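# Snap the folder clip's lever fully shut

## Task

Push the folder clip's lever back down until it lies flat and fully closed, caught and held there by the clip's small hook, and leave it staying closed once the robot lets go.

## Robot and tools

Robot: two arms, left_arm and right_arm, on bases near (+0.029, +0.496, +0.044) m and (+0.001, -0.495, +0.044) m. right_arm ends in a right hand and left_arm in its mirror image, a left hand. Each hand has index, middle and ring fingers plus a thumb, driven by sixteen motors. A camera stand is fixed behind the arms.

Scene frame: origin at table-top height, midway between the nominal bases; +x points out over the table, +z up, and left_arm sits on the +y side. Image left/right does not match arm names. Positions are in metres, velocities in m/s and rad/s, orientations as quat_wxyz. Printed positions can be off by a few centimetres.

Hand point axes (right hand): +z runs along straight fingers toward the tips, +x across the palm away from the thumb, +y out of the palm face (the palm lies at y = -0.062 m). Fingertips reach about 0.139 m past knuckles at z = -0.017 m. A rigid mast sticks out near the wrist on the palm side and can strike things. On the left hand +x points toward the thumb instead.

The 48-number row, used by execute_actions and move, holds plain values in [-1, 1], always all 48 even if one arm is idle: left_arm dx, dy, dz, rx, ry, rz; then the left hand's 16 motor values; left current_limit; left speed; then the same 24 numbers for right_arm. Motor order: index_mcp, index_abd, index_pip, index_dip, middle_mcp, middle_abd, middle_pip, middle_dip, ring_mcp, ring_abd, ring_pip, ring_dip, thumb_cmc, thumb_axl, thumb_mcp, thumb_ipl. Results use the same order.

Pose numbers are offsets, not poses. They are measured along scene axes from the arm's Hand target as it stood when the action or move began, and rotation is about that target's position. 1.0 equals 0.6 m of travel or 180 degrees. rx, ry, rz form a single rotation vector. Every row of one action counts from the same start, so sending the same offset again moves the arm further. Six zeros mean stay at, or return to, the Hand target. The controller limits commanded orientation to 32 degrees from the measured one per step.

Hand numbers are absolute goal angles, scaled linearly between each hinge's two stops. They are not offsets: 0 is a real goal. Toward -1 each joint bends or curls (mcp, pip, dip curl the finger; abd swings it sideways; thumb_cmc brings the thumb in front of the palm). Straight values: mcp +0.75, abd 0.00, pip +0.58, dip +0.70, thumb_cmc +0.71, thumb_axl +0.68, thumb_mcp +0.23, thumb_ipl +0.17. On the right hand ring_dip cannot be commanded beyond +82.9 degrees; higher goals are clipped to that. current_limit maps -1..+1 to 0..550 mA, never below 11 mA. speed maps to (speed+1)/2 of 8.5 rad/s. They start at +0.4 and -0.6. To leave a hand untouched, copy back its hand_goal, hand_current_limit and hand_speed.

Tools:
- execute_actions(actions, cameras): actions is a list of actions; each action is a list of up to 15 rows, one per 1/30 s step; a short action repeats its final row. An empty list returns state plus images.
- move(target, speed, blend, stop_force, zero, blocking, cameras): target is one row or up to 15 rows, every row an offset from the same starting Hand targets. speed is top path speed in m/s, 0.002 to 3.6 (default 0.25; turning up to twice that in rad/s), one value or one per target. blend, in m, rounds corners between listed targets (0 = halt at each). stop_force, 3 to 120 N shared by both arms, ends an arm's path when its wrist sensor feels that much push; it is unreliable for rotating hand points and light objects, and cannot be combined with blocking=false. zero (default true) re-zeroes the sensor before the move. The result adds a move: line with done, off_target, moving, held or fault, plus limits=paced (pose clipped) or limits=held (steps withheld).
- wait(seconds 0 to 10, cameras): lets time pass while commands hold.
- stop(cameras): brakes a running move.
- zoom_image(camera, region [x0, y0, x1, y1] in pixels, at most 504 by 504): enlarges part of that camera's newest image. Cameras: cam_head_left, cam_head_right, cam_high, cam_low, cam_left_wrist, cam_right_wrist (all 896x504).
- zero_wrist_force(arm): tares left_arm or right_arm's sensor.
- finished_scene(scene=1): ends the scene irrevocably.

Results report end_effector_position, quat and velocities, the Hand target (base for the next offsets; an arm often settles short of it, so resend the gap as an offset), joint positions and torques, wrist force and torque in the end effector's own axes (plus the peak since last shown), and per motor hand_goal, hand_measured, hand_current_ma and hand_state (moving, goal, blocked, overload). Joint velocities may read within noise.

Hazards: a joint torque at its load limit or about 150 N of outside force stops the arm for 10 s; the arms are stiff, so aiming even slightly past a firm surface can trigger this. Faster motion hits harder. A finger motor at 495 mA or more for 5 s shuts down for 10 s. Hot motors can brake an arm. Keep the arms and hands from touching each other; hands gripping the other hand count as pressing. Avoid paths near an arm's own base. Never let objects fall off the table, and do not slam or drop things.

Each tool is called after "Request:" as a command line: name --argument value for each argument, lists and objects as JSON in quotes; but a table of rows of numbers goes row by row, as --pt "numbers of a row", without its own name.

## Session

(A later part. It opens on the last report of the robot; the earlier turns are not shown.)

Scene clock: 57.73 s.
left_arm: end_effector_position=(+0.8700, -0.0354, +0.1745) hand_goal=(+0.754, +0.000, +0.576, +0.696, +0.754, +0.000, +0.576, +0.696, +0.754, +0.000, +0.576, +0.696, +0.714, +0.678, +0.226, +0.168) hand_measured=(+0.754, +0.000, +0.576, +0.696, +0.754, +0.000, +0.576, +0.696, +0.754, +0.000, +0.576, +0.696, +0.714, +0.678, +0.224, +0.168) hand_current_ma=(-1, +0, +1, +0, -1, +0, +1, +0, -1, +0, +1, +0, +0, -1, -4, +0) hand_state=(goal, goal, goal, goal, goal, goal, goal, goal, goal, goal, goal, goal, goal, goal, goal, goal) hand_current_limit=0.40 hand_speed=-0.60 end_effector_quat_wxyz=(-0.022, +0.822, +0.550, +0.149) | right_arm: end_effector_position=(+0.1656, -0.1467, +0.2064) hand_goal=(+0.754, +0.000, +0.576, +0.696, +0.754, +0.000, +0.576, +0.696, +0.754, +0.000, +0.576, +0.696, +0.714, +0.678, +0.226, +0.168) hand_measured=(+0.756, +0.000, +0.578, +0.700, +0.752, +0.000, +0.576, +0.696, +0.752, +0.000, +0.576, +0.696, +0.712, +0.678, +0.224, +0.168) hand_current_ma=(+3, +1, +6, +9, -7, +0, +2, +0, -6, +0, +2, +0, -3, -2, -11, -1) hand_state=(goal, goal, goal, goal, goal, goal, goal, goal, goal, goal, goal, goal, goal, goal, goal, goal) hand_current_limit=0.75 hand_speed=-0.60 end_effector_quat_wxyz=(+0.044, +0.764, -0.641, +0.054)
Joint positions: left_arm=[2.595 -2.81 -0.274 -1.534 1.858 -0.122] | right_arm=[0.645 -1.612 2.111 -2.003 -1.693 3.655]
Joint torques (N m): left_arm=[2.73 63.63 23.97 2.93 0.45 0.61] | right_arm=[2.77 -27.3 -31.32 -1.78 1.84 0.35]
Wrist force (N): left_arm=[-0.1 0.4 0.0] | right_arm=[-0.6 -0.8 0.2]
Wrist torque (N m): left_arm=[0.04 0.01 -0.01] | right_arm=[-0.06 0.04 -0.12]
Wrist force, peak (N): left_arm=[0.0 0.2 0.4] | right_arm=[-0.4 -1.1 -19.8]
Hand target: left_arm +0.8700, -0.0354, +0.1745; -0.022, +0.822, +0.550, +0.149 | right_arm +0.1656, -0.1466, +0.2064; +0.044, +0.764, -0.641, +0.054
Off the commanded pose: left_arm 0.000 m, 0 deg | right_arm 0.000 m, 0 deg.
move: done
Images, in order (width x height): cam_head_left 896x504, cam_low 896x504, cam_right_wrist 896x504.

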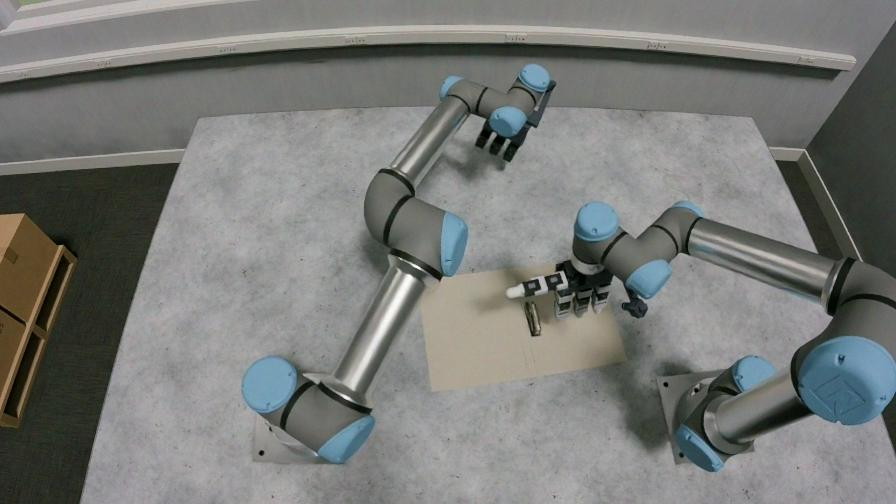

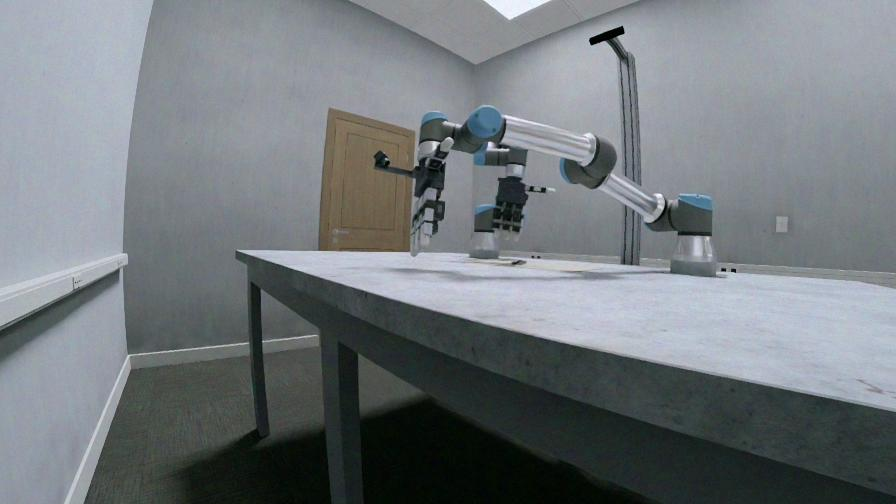

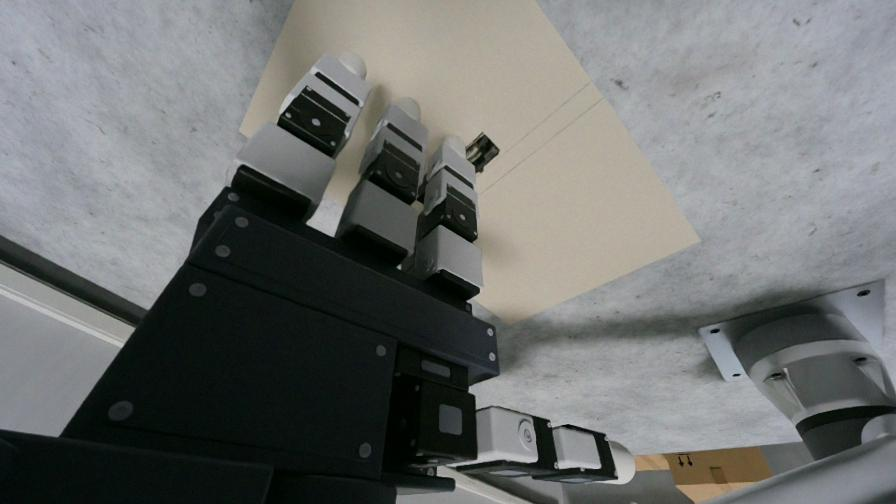

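Request:
move --target '[0,0,0,0,0,0, 0.754,0,0.576,0.696,0.754,0,0.576,0.696,0.754,0,0.576,0.696,0.714,0.678,0.226,0.168,0.4,-0.6, 0.129,-0.009,-0.0273,0,0,0, 0.754,0,0.576,0.696,0.754,0,0.576,0.696,0.754,0,0.576,0.696,0.714,0.678,0.226,0.168,0.75,-0.6]' --speed 0.2 --cameras '["cam_right_wrist", "cam_low", "cam_head_left", "cam_high"]'

Request:
zoom_image --camera "cam_right_wrist" --region '[465, 85, 595, 195]'

Request:
zoom_image --camera "cam_low" --region '[490, 230, 550, 275]'

Request:
zoom_image --camera "cam_head_left" --region '[500, 285, 570, 350]'

Request:
zoom_image --camera "cam_high" --region '[285, 300, 345, 345]'

Scene clock: 59.57 s.
left_arm: end_effector_position=(+0.8700, -0.0354, +0.1745) hand_goal=(+0.754, +0.000, +0.576, +0.696, +0.754, +0.000, +0.576, +0.696, +0.754, +0.000, +0.576, +0.696, +0.714, +0.678, +0.226, +0.168) hand_measured=(+0.754, +0.000, +0.576, +0.696, +0.754, +0.000, +0.576, +0.696, +0.754, +0.000, +0.576, +0.696, +0.714, +0.678, +0.224, +0.168) hand_current_ma=(-1, +0, +1, +0, -1, +0, +1, +0, -1, +0, +1, +0, +0, -1, -4, +0) hand_state=(goal, goal, goal, goal, goal, goal, goal, goal, goal, goal, goal, goal, goal, goal, goal, goal) hand_current_limit=0.40 hand_speed=-0.60 end_effector_quat_wxyz=(-0.022, +0.822, +0.550, +0.149) | right_arm: end_effector_position=(+0.2430, -0.1520, +0.1901) hand_goal=(+0.754, +0.000, +0.576, +0.696, +0.754, +0.000, +0.576, +0.696, +0.754, +0.000, +0.576, +0.696, +0.714, +0.678, +0.226, +0.168) hand_measured=(+0.754, +0.000, +0.578, +0.700, +0.752, +0.000, +0.576, +0.696, +0.752, +0.000, +0.576, +0.696, +0.712, +0.678, +0.224, +0.168) hand_current_ma=(+0, +1, +5, +9, -7, +0, +2, +0, -6, +0, +2, +0, -3, -2, -11, -1) hand_state=(goal, goal, goal, goal, goal, goal, goal, goal, goal, goal, goal, goal, goal, goal, goal, goal) hand_current_limit=0.75 hand_speed=-0.60 end_effector_quat_wxyz=(+0.044, +0.764, -0.641, +0.054)
Joint positions: left_arm=[2.595 -2.81 -0.274 -1.534 1.858 -0.122] | right_arm=[0.534 -1.485 2.032 -2.065 -1.7 3.543]
Joint torques (N m): left_arm=[1.4 64.19 24.06 2.99 0.37 0.53] | right_arm=[-5.7 -18.16 -16.87 -0.14 1.87 -0.53]
Wrist force (N): left_arm=[0.0 0.1 0.1] | right_arm=[-0.9 0.0 0.2]
Wrist torque (N m): left_arm=[0.00 0.00 0.00] | right_arm=[0.05 0.07 -0.14]
Wrist force, peak (N): left_arm=[-0.2 0.4 0.2] | right_arm=[0.0 -2.0 0.7]
Hand target: left_arm +0.8700, -0.0354, +0.1745; -0.022, +0.822, +0.550, +0.149 | right_arm +0.2430, -0.1520, +0.1901; +0.044, +0.764, -0.641, +0.054
Off the commanded pose: left_arm 0.000 m, 0 deg | right_arm 0.000 m, 0 deg.
move: done
Images, in order (width x height): cam_head_left 896x504, cam_high 896x504, cam_low 896x504, cam_right_wrist 896x504.

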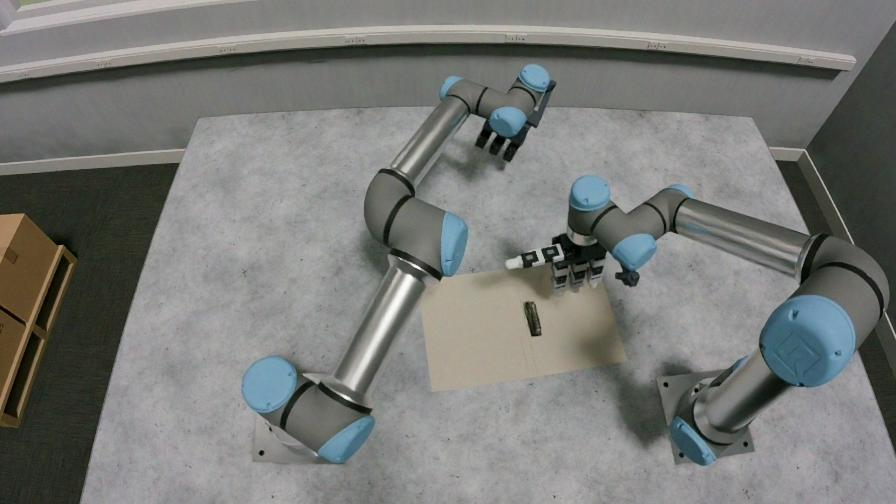

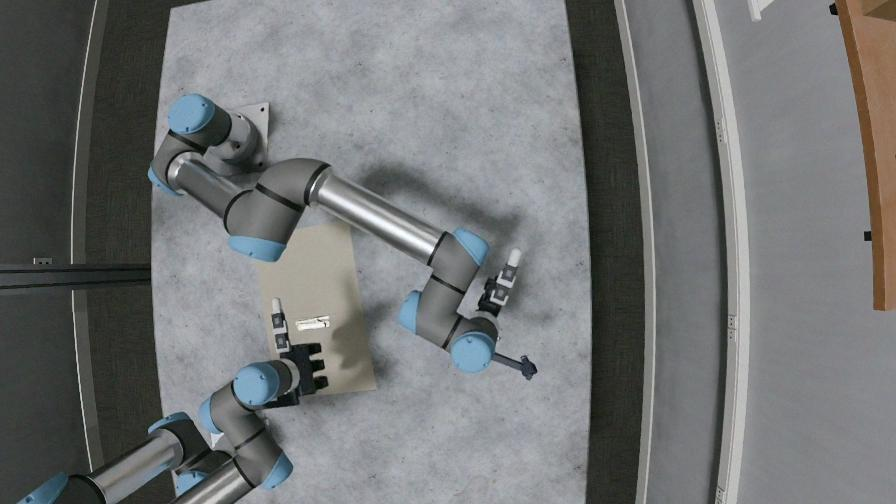

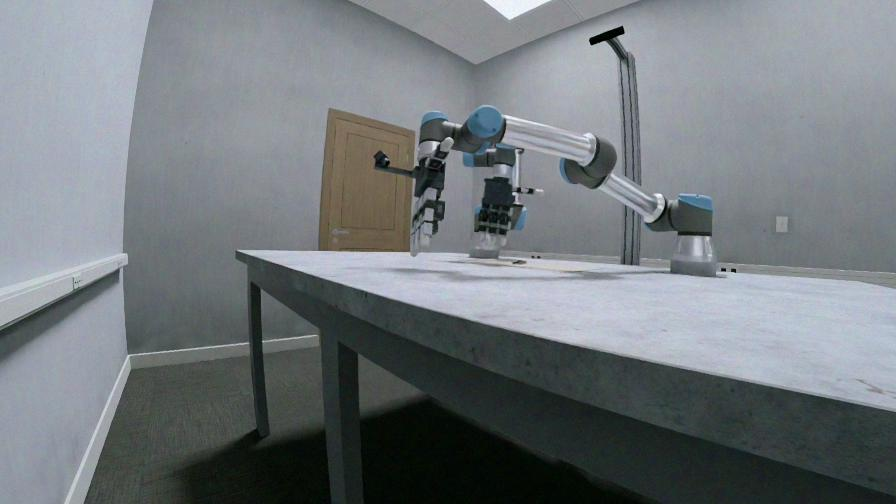

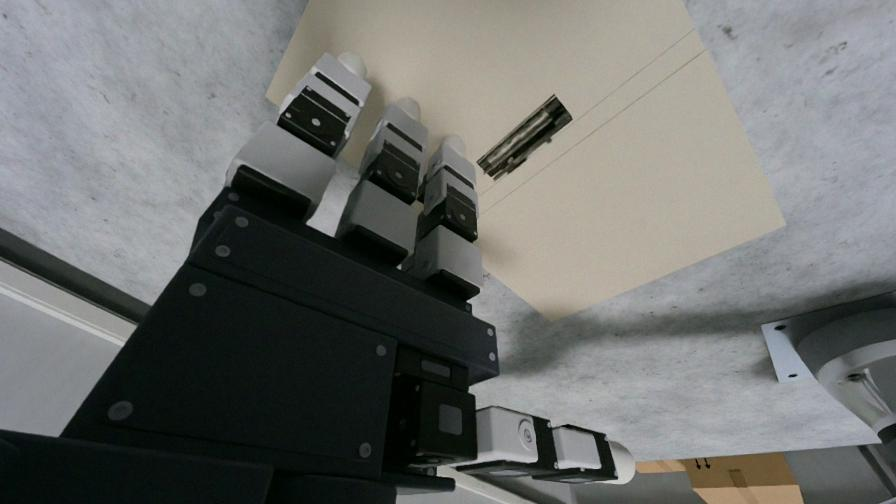

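Scaled by 3.877 from the camera's 896x504 image, which has a finer 1280x720 frame.

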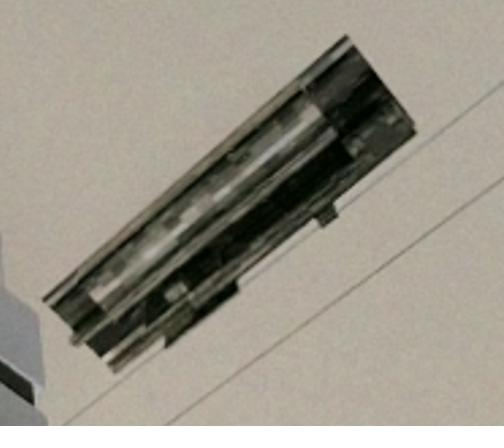

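Scaled by 8.400 from the camera's 896x504 image, which has a finer 1280x720 frame.

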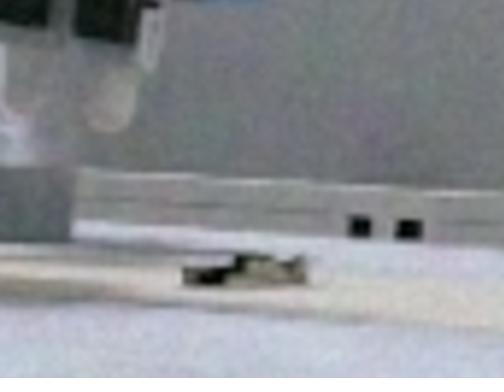

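Scaled by 7.200 from the camera's 896x504 image, which has a finer 1280x720 frame.

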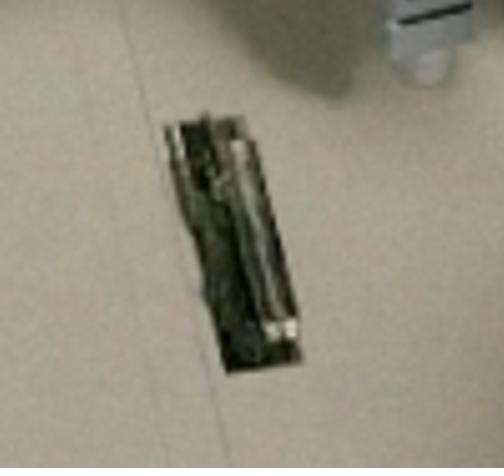

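Scaled by 8.400 from the camera's 896x504 image, which has a finer 1280x720 frame.

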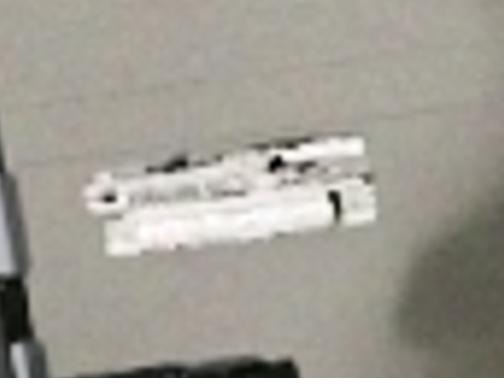

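Request:
zoom_image --camera "cam_right_wrist" --region '[525, 85, 585, 145]'

Request:
zoom_image --camera "cam_right_wrist" --region '[475, 135, 535, 190]'

Request:
zoom_image --camera "cam_low" --region '[505, 252, 535, 272]'

Scaled by 8.400 from the camera's 896x504 image, which has a finer 1280x720 frame.

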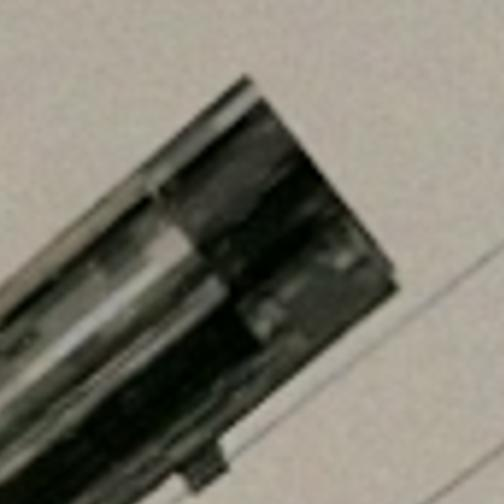

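Scaled by 8.400 from the camera's 896x504 image, which has a finer 1280x720 frame.

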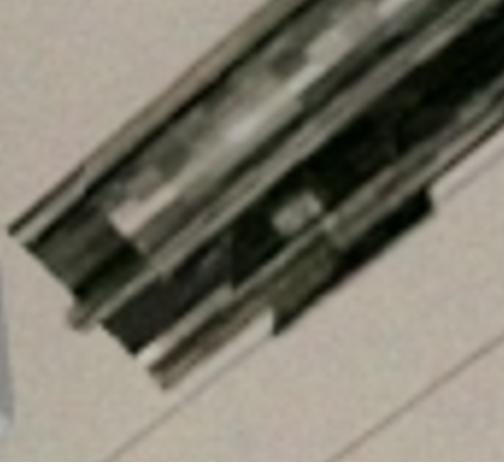

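Scaled by 16.800 from the camera's 896x504 image, which has a finer 1280x720 frame.

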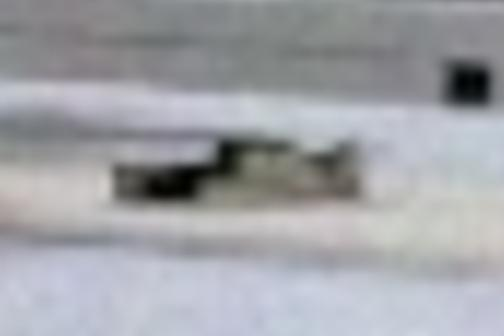

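Request:
move --target '[0,0,0,0,0,0, 0.754,0,0.576,0.696,0.754,0,0.576,0.696,0.754,0,0.576,0.696,0.714,0.678,0.226,0.168,0.4,-0.6, -0.1273,0.105,-0.0533,0,0,0, 0.754,0,0.576,0.696,0.754,0,0.576,0.696,0.754,0,0.576,0.696,0.714,0.678,0.226,0.168,0.75,-0.6]' --speed 0.2

Request:
move --target '[0,0,0,0,0,0, 0.754,0,0.576,0.696,0.754,0,0.576,0.696,0.754,0,0.576,0.696,0.714,0.678,0.226,0.168,0.4,-0.6, 0,0,-0.05,0,0,0, 0.754,0,0.576,0.696,0.754,0,0.576,0.696,0.754,0,0.576,0.696,0.714,0.678,0.226,0.168,0.75,-0.6]' --speed 0.025 --stop_force 6 --cameras '["cam_right_wrist", "cam_head_left"]'

Request:
zoom_image --camera "cam_right_wrist" --region '[400, 80, 500, 180]'

Scene clock: 65.40 s.
left_arm: end_effector_position=(+0.8700, -0.0354, +0.1745) hand_goal=(+0.754, +0.000, +0.576, +0.696, +0.754, +0.000, +0.576, +0.696, +0.754, +0.000, +0.576, +0.696, +0.714, +0.678, +0.226, +0.168) hand_measured=(+0.754, +0.000, +0.576, +0.696, +0.754, +0.000, +0.576, +0.696, +0.754, +0.000, +0.576, +0.696, +0.714, +0.678, +0.224, +0.168) hand_current_ma=(-1, +0, +1, +0, -1, +0, +1, +0, -1, +0, +1, +0, +0, -1, -4, +0) hand_state=(goal, goal, goal, goal, goal, goal, goal, goal, goal, goal, goal, goal, goal, goal, goal, goal) hand_current_limit=0.40 hand_speed=-0.60 end_effector_quat_wxyz=(-0.022, +0.822, +0.550, +0.149) | right_arm: end_effector_position=(+0.1667, -0.0891, +0.1581) hand_goal=(+0.754, +0.000, +0.576, +0.696, +0.754, +0.000, +0.576, +0.696, +0.754, +0.000, +0.576, +0.696, +0.714, +0.678, +0.226, +0.168) hand_measured=(+0.754, +0.000, +0.578, +0.700, +0.752, +0.000, +0.576, +0.696, +0.752, +0.000, +0.576, +0.696, +0.712, +0.678, +0.224, +0.168) hand_current_ma=(+0, +1, +5, +9, -7, +0, +2, +0, -6, +0, +2, +0, -3, -2, -11, -1) hand_state=(goal, goal, goal, goal, goal, goal, goal, goal, goal, goal, goal, goal, goal, goal, goal, goal) hand_current_limit=0.75 hand_speed=-0.60 end_effector_quat_wxyz=(+0.044, +0.764, -0.641, +0.054)
Joint positions: left_arm=[2.595 -2.81 -0.274 -1.534 1.858 -0.122] | right_arm=[0.739 -1.426 2.055 -2.121 -1.686 3.749]
Joint torques (N m): left_arm=[1.53 64.99 24.39 2.8 0.52 0.27] | right_arm=[7.38 -31.08 -24.56 0.33 -1.74 0.91]
Wrist force (N): left_arm=[0.0 -0.1 0.1] | right_arm=[-0.3 -0.5 0.7]
Wrist torque (N m): left_arm=[-0.01 0.00 0.00] | right_arm=[-0.05 0.00 0.02]
Wrist force, peak (N): left_arm=[0.2 0.2 0.4] | right_arm=[-1.7 0.9 1.3]
Hand target: left_arm +0.8700, -0.0354, +0.1745; -0.022, +0.822, +0.550, +0.149 | right_arm +0.1666, -0.0890, +0.1581; +0.044, +0.764, -0.641, +0.054
Off the commanded pose: left_arm 0.000 m, 0 deg | right_arm 0.000 m, 0 deg.
move: done

Scene clock: 67.33 s.
left_arm: end_effector_position=(+0.8700, -0.0354, +0.1745) hand_goal=(+0.754, +0.000, +0.576, +0.696, +0.754, +0.000, +0.576, +0.696, +0.754, +0.000, +0.576, +0.696, +0.714, +0.678, +0.226, +0.168) hand_measured=(+0.754, +0.000, +0.576, +0.696, +0.754, +0.000, +0.576, +0.696, +0.754, +0.000, +0.576, +0.696, +0.714, +0.678, +0.224, +0.168) hand_current_ma=(-1, +0, +1, +0, -1, +0, +1, +0, -1, +0, +1, +0, +0, -1, -4, +0) hand_state=(goal, goal, goal, goal, goal, goal, goal, goal, goal, goal, goal, goal, goal, goal, goal, goal) hand_current_limit=0.40 hand_speed=-0.60 end_effector_quat_wxyz=(-0.022, +0.822, +0.550, +0.149) | right_arm: end_effector_position=(+0.1666, -0.0890, +0.1369) hand_goal=(+0.754, +0.000, +0.576, +0.696, +0.754, +0.000, +0.576, +0.696, +0.754, +0.000, +0.576, +0.696, +0.714, +0.678, +0.226, +0.168) hand_measured=(+0.754, +0.004, +0.578, +0.698, +0.752, +0.000, +0.576, +0.696, +0.752, +0.000, +0.576, +0.696, +0.712, +0.678, +0.222, +0.168) hand_current_ma=(+0, +10, +4, +7, -7, +0, +2, +0, -6, +0, +2, +0, -3, -2, -12, -1) hand_state=(goal, goal, goal, goal, goal, goal, goal, goal, goal, goal, goal, goal, goal, goal, goal, goal) hand_current_limit=0.75 hand_speed=-0.60 end_effector_quat_wxyz=(+0.044, +0.764, -0.641, +0.054)
Joint positions: left_arm=[2.595 -2.81 -0.274 -1.534 1.858 -0.122] | right_arm=[0.739 -1.391 2.081 -2.182 -1.686 3.749]
Joint torques (N m): left_arm=[1.36 62.75 24.99 2.83 0.57 0.63] | right_arm=[3.92 -19.95 -26.4 -4.01 -1.71 1.34]
Wrist force (N): left_arm=[-0.1 0.2 0.2] | right_arm=[-0.3 -0.6 -4.1]
Wrist torque (N m): left_arm=[0.01 0.01 -0.02] | right_arm=[0.35 -0.16 0.01]
Wrist force, peak (N): left_arm=[-0.3 0.3 0.0] | right_arm=[-0.8 -0.9 -6.8]
Hand target: left_arm +0.8700, -0.0354, +0.1745; -0.022, +0.822, +0.550, +0.149 | right_arm +0.1666, -0.0890, +0.1369; +0.044, +0.764, -0.641, +0.054 (not the last commanded pose)
Off the commanded pose: left_arm 0.000 m, 0 deg | right_arm 0.009 m, 0 deg.
move: contact (right_arm)
Images, in order (width x height): cam_head_left 896x504, cam_right_wrist 896x504.

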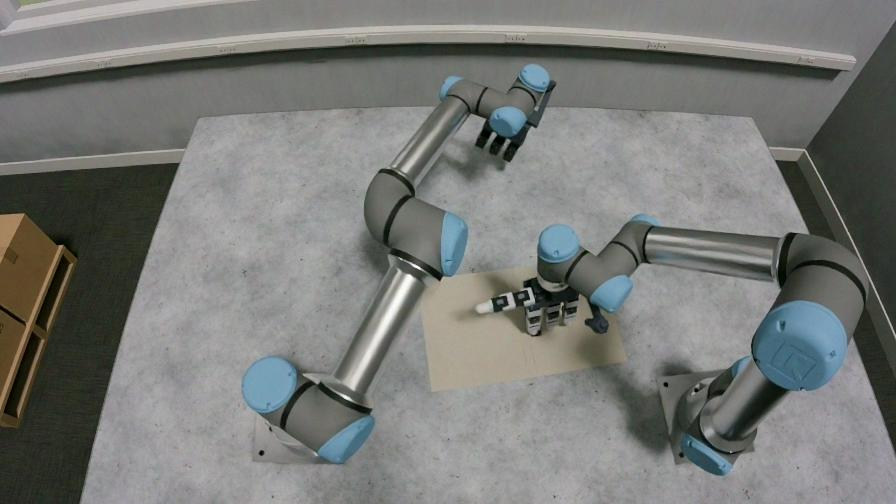

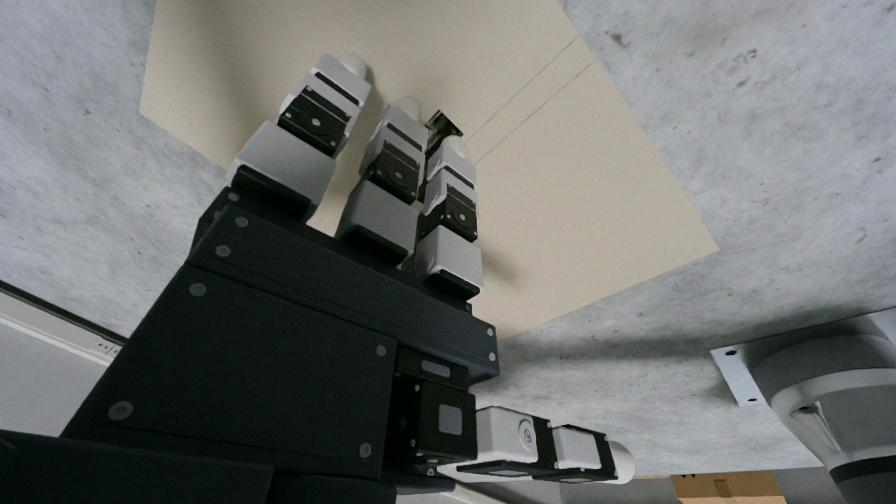

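Scaled by 5.040 from the camera's 896x504 image, which has a finer 1280x720 frame.

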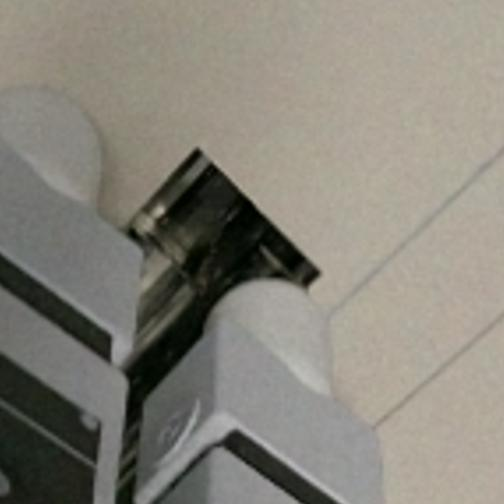

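Request:
move --target '[0,0,0,0,0,0, 0.754,0,0.576,0.696,0.754,0,0.576,0.696,0.754,0,0.576,0.696,0.714,0.678,0.226,0.168,0.4,-0.6, 0,0,-0.03,0,0,0, 0.754,0,0.576,0.696,0.754,0,0.576,0.696,0.754,0,0.576,0.696,0.714,0.678,0.226,0.168,0.75,-0.6]' --speed 0.015 --stop_force 28 --zero false --cameras '["cam_right_wrist"]'

Request:
zoom_image --camera "cam_right_wrist" --region '[400, 80, 500, 180]'

Scene clock: 69.10 s.
left_arm: end_effector_position=(+0.8700, -0.0354, +0.1745) hand_goal=(+0.754, +0.000, +0.576, +0.696, +0.754, +0.000, +0.576, +0.696, +0.754, +0.000, +0.576, +0.696, +0.714, +0.678, +0.226, +0.168) hand_measured=(+0.754, +0.000, +0.576, +0.696, +0.754, +0.000, +0.576, +0.696, +0.754, +0.000, +0.576, +0.696, +0.714, +0.678, +0.224, +0.168) hand_current_ma=(-1, +0, +1, +0, -1, +0, +1, +0, -1, +0, +1, +0, +0, -1, -4, +0) hand_state=(goal, goal, goal, goal, goal, goal, goal, goal, goal, goal, goal, goal, goal, goal, goal, goal) hand_current_limit=0.40 hand_speed=-0.60 end_effector_quat_wxyz=(-0.022, +0.822, +0.550, +0.149) | right_arm: end_effector_position=(+0.1668, -0.0889, +0.1349) hand_goal=(+0.754, +0.000, +0.576, +0.696, +0.754, +0.000, +0.576, +0.696, +0.754, +0.000, +0.576, +0.696, +0.714, +0.678, +0.226, +0.168) hand_measured=(+0.752, +0.000, +0.576, +0.696, +0.752, +0.000, +0.576, +0.696, +0.752, +0.000, +0.576, +0.696, +0.712, +0.678, +0.222, +0.168) hand_current_ma=(-4, -1, +2, +1, -7, +0, +2, +0, -6, +0, +2, +0, -3, -2, -12, -1) hand_state=(goal, goal, goal, goal, goal, goal, goal, goal, goal, goal, goal, goal, goal, goal, goal, goal) hand_current_limit=0.75 hand_speed=-0.60 end_effector_quat_wxyz=(+0.044, +0.764, -0.641, +0.054)
Joint positions: left_arm=[2.595 -2.81 -0.274 -1.534 1.858 -0.122] | right_arm=[0.739 -1.388 2.083 -2.188 -1.686 3.749]
Joint torques (N m): left_arm=[1.66 63.57 23.97 2.88 0.52 0.48] | right_arm=[1.54 -20.94 -16.16 -1.22 -1.8 1.19]
Wrist force (N): left_arm=[0.1 0.3 0.2] | right_arm=[0.1 -1.0 -26.8]
Wrist torque (N m): left_arm=[0.03 -0.01 0.00] | right_arm=[2.08 -0.67 0.04]
Wrist force, peak (N): left_arm=[0.2 0.4 0.4] | right_arm=[0.1 -0.8 -38.2]
Hand target: left_arm +0.8700, -0.0354, +0.1745; -0.022, +0.822, +0.550, +0.149 | right_arm +0.1668, -0.0889, +0.1349; +0.044, +0.764, -0.641, +0.054 (not the last commanded pose)
Off the commanded pose: left_arm 0.000 m, 0 deg | right_arm 0.016 m, 0 deg.
move: contact (right_arm)
Images, in order (width x height): cam_right_wrist 896x504.

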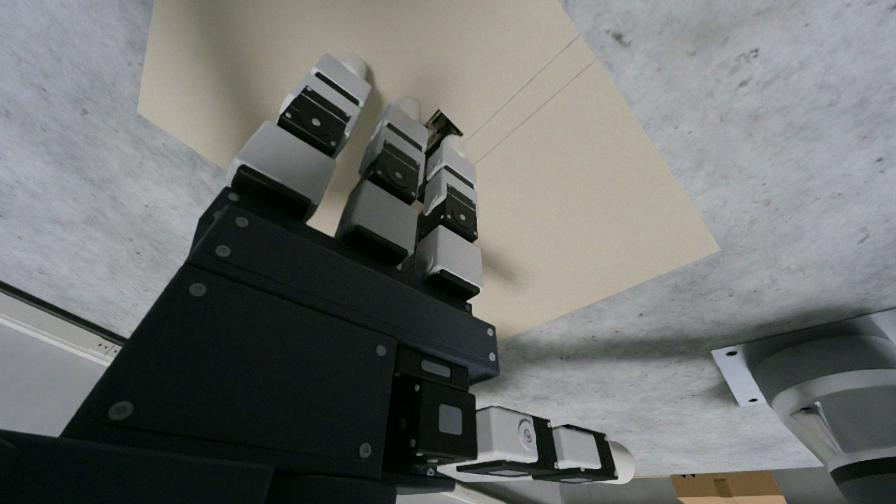

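Scaled by 5.040 from the camera's 896x504 image, which has a finer 1280x720 frame.

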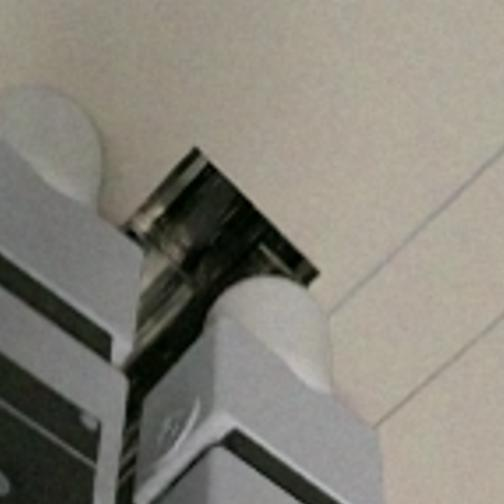

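Request:
move --pt "0 0 0 0 0 0 0.754 0 0.576 0.696 0.754 0 0.576 0.696 0.754 0 0.576 0.696 0.714 0.678 0.226 0.168 0.4 -0.6 0 0 0.05 0 0 0 0.754 0 0.576 0.696 0.754 0 0.576 0.696 0.754 0 0.576 0.696 0.714 0.678 0.226 0.168 0.75 -0.6" --pt "0 0 0 0 0 0 0.754 0 0.576 0.696 0.754 0 0.576 0.696 0.754 0 0.576 0.696 0.714 0.678 0.226 0.168 0.4 -0.6 0.127 -0.105 0.09 0 0 0 0.754 0 0.576 0.696 0.754 0 0.576 0.696 0.754 0 0.576 0.696 0.714 0.678 0.226 0.168 0.75 -0.6" --speed 0.15 --blend 0.01 --cameras '["cam_right_wrist", "cam_low"]'

Request:
zoom_image --camera "cam_right_wrist" --region '[465, 85, 595, 195]'

Request:
zoom_image --camera "cam_low" --region '[505, 252, 535, 272]'

Scene clock: 71.20 s.
left_arm: end_effector_position=(+0.8700, -0.0354, +0.1745) hand_goal=(+0.754, +0.000, +0.576, +0.696, +0.754, +0.000, +0.576, +0.696, +0.754, +0.000, +0.576, +0.696, +0.714, +0.678, +0.226, +0.168) hand_measured=(+0.754, +0.000, +0.576, +0.696, +0.754, +0.000, +0.576, +0.696, +0.754, +0.000, +0.576, +0.696, +0.714, +0.678, +0.224, +0.168) hand_current_ma=(-1, +0, +1, +0, -1, +0, +1, +0, -1, +0, +1, +0, +0, -1, -4, +0) hand_state=(goal, goal, goal, goal, goal, goal, goal, goal, goal, goal, goal, goal, goal, goal, goal, goal) hand_current_limit=0.40 hand_speed=-0.60 end_effector_quat_wxyz=(-0.022, +0.822, +0.550, +0.149) | right_arm: end_effector_position=(+0.2429, -0.1518, +0.1890) hand_goal=(+0.754, +0.000, +0.576, +0.696, +0.754, +0.000, +0.576, +0.696, +0.754, +0.000, +0.576, +0.696, +0.714, +0.678, +0.226, +0.168) hand_measured=(+0.754, +0.002, +0.578, +0.696, +0.752, +0.000, +0.576, +0.696, +0.752, +0.000, +0.576, +0.696, +0.712, +0.678, +0.222, +0.168) hand_current_ma=(+1, +7, +3, +1, -7, +0, +2, +0, -6, +0, +2, +0, -3, -2, -13, -1) hand_state=(goal, goal, goal, goal, goal, goal, goal, goal, goal, goal, goal, goal, goal, goal, goal, goal) hand_current_limit=0.75 hand_speed=-0.60 end_effector_quat_wxyz=(+0.044, +0.764, -0.641, +0.054)
Joint positions: left_arm=[2.595 -2.81 -0.274 -1.534 1.858 -0.122] | right_arm=[0.535 -1.484 2.034 -2.069 -1.7 3.544]
Joint torques (N m): left_arm=[1.69 63.81 24.05 3.01 0.51 0.62] | right_arm=[-6.61 -15.21 -11.17 -4.56 2.02 -0.94]
Wrist force (N): left_arm=[0.1 -0.2 0.0] | right_arm=[-0.6 -0.2 0.2]
Wrist torque (N m): left_arm=[-0.02 -0.02 0.02] | right_arm=[0.03 0.04 -0.12]
Wrist force, peak (N): left_arm=[0.1 0.3 0.4] | right_arm=[-0.2 -0.9 -27.0]
Hand target: left_arm +0.8700, -0.0354, +0.1745; -0.022, +0.822, +0.550, +0.149 | right_arm +0.2430, -0.1519, +0.1889; +0.044, +0.764, -0.641, +0.054
Off the commanded pose: left_arm 0.000 m, 0 deg | right_arm 0.000 m, 0 deg.
move: done
Images, in order (width x height): cam_low 896x504, cam_right_wrist 896x504.

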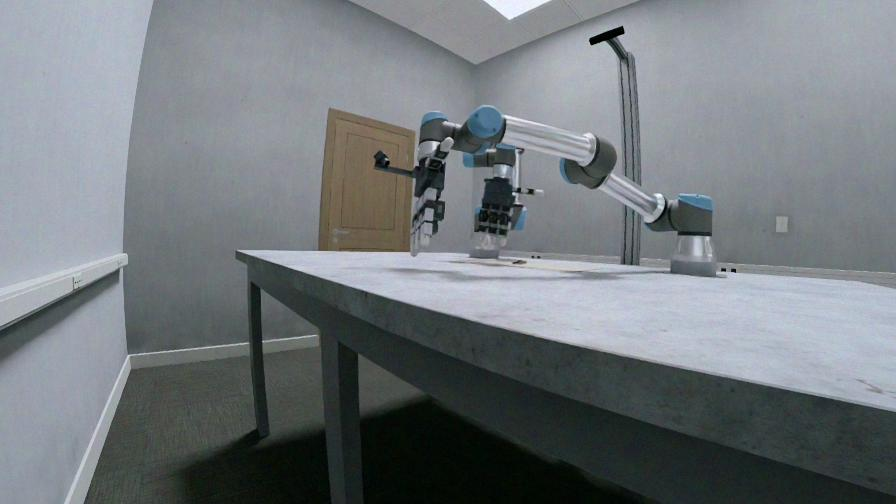

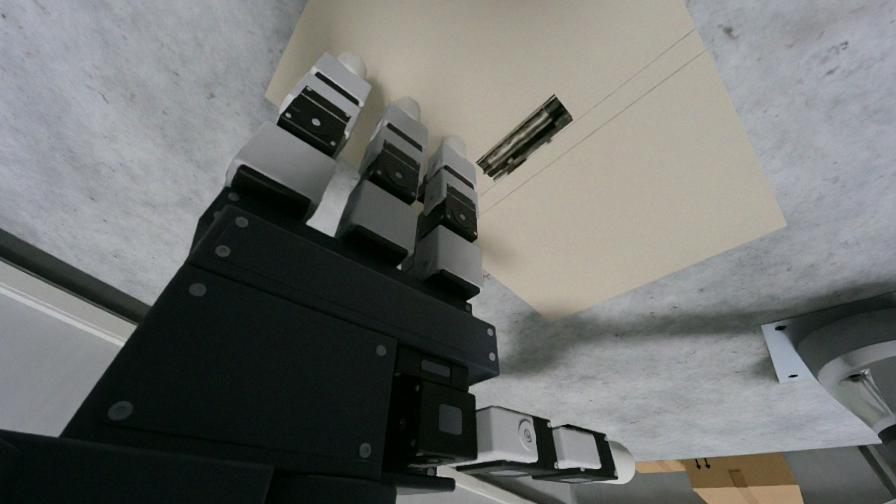

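Scaled by 3.877 from the camera's 896x504 image, which has a finer 1280x720 frame.

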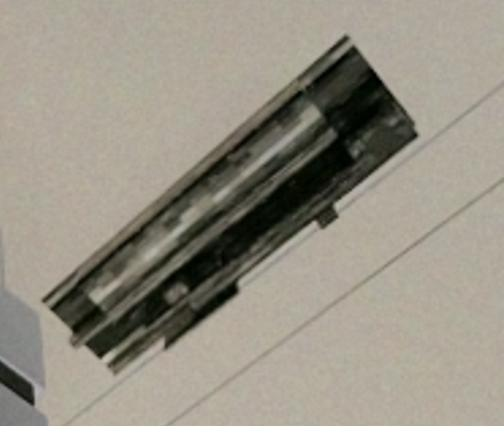

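Scaled by 16.800 from the camera's 896x504 image, which has a finer 1280x720 frame.

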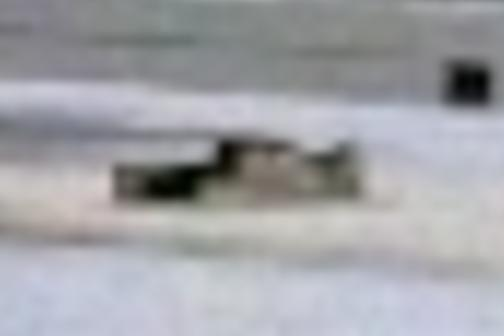

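Request:
finished_scene

The scene is finished: the task was done.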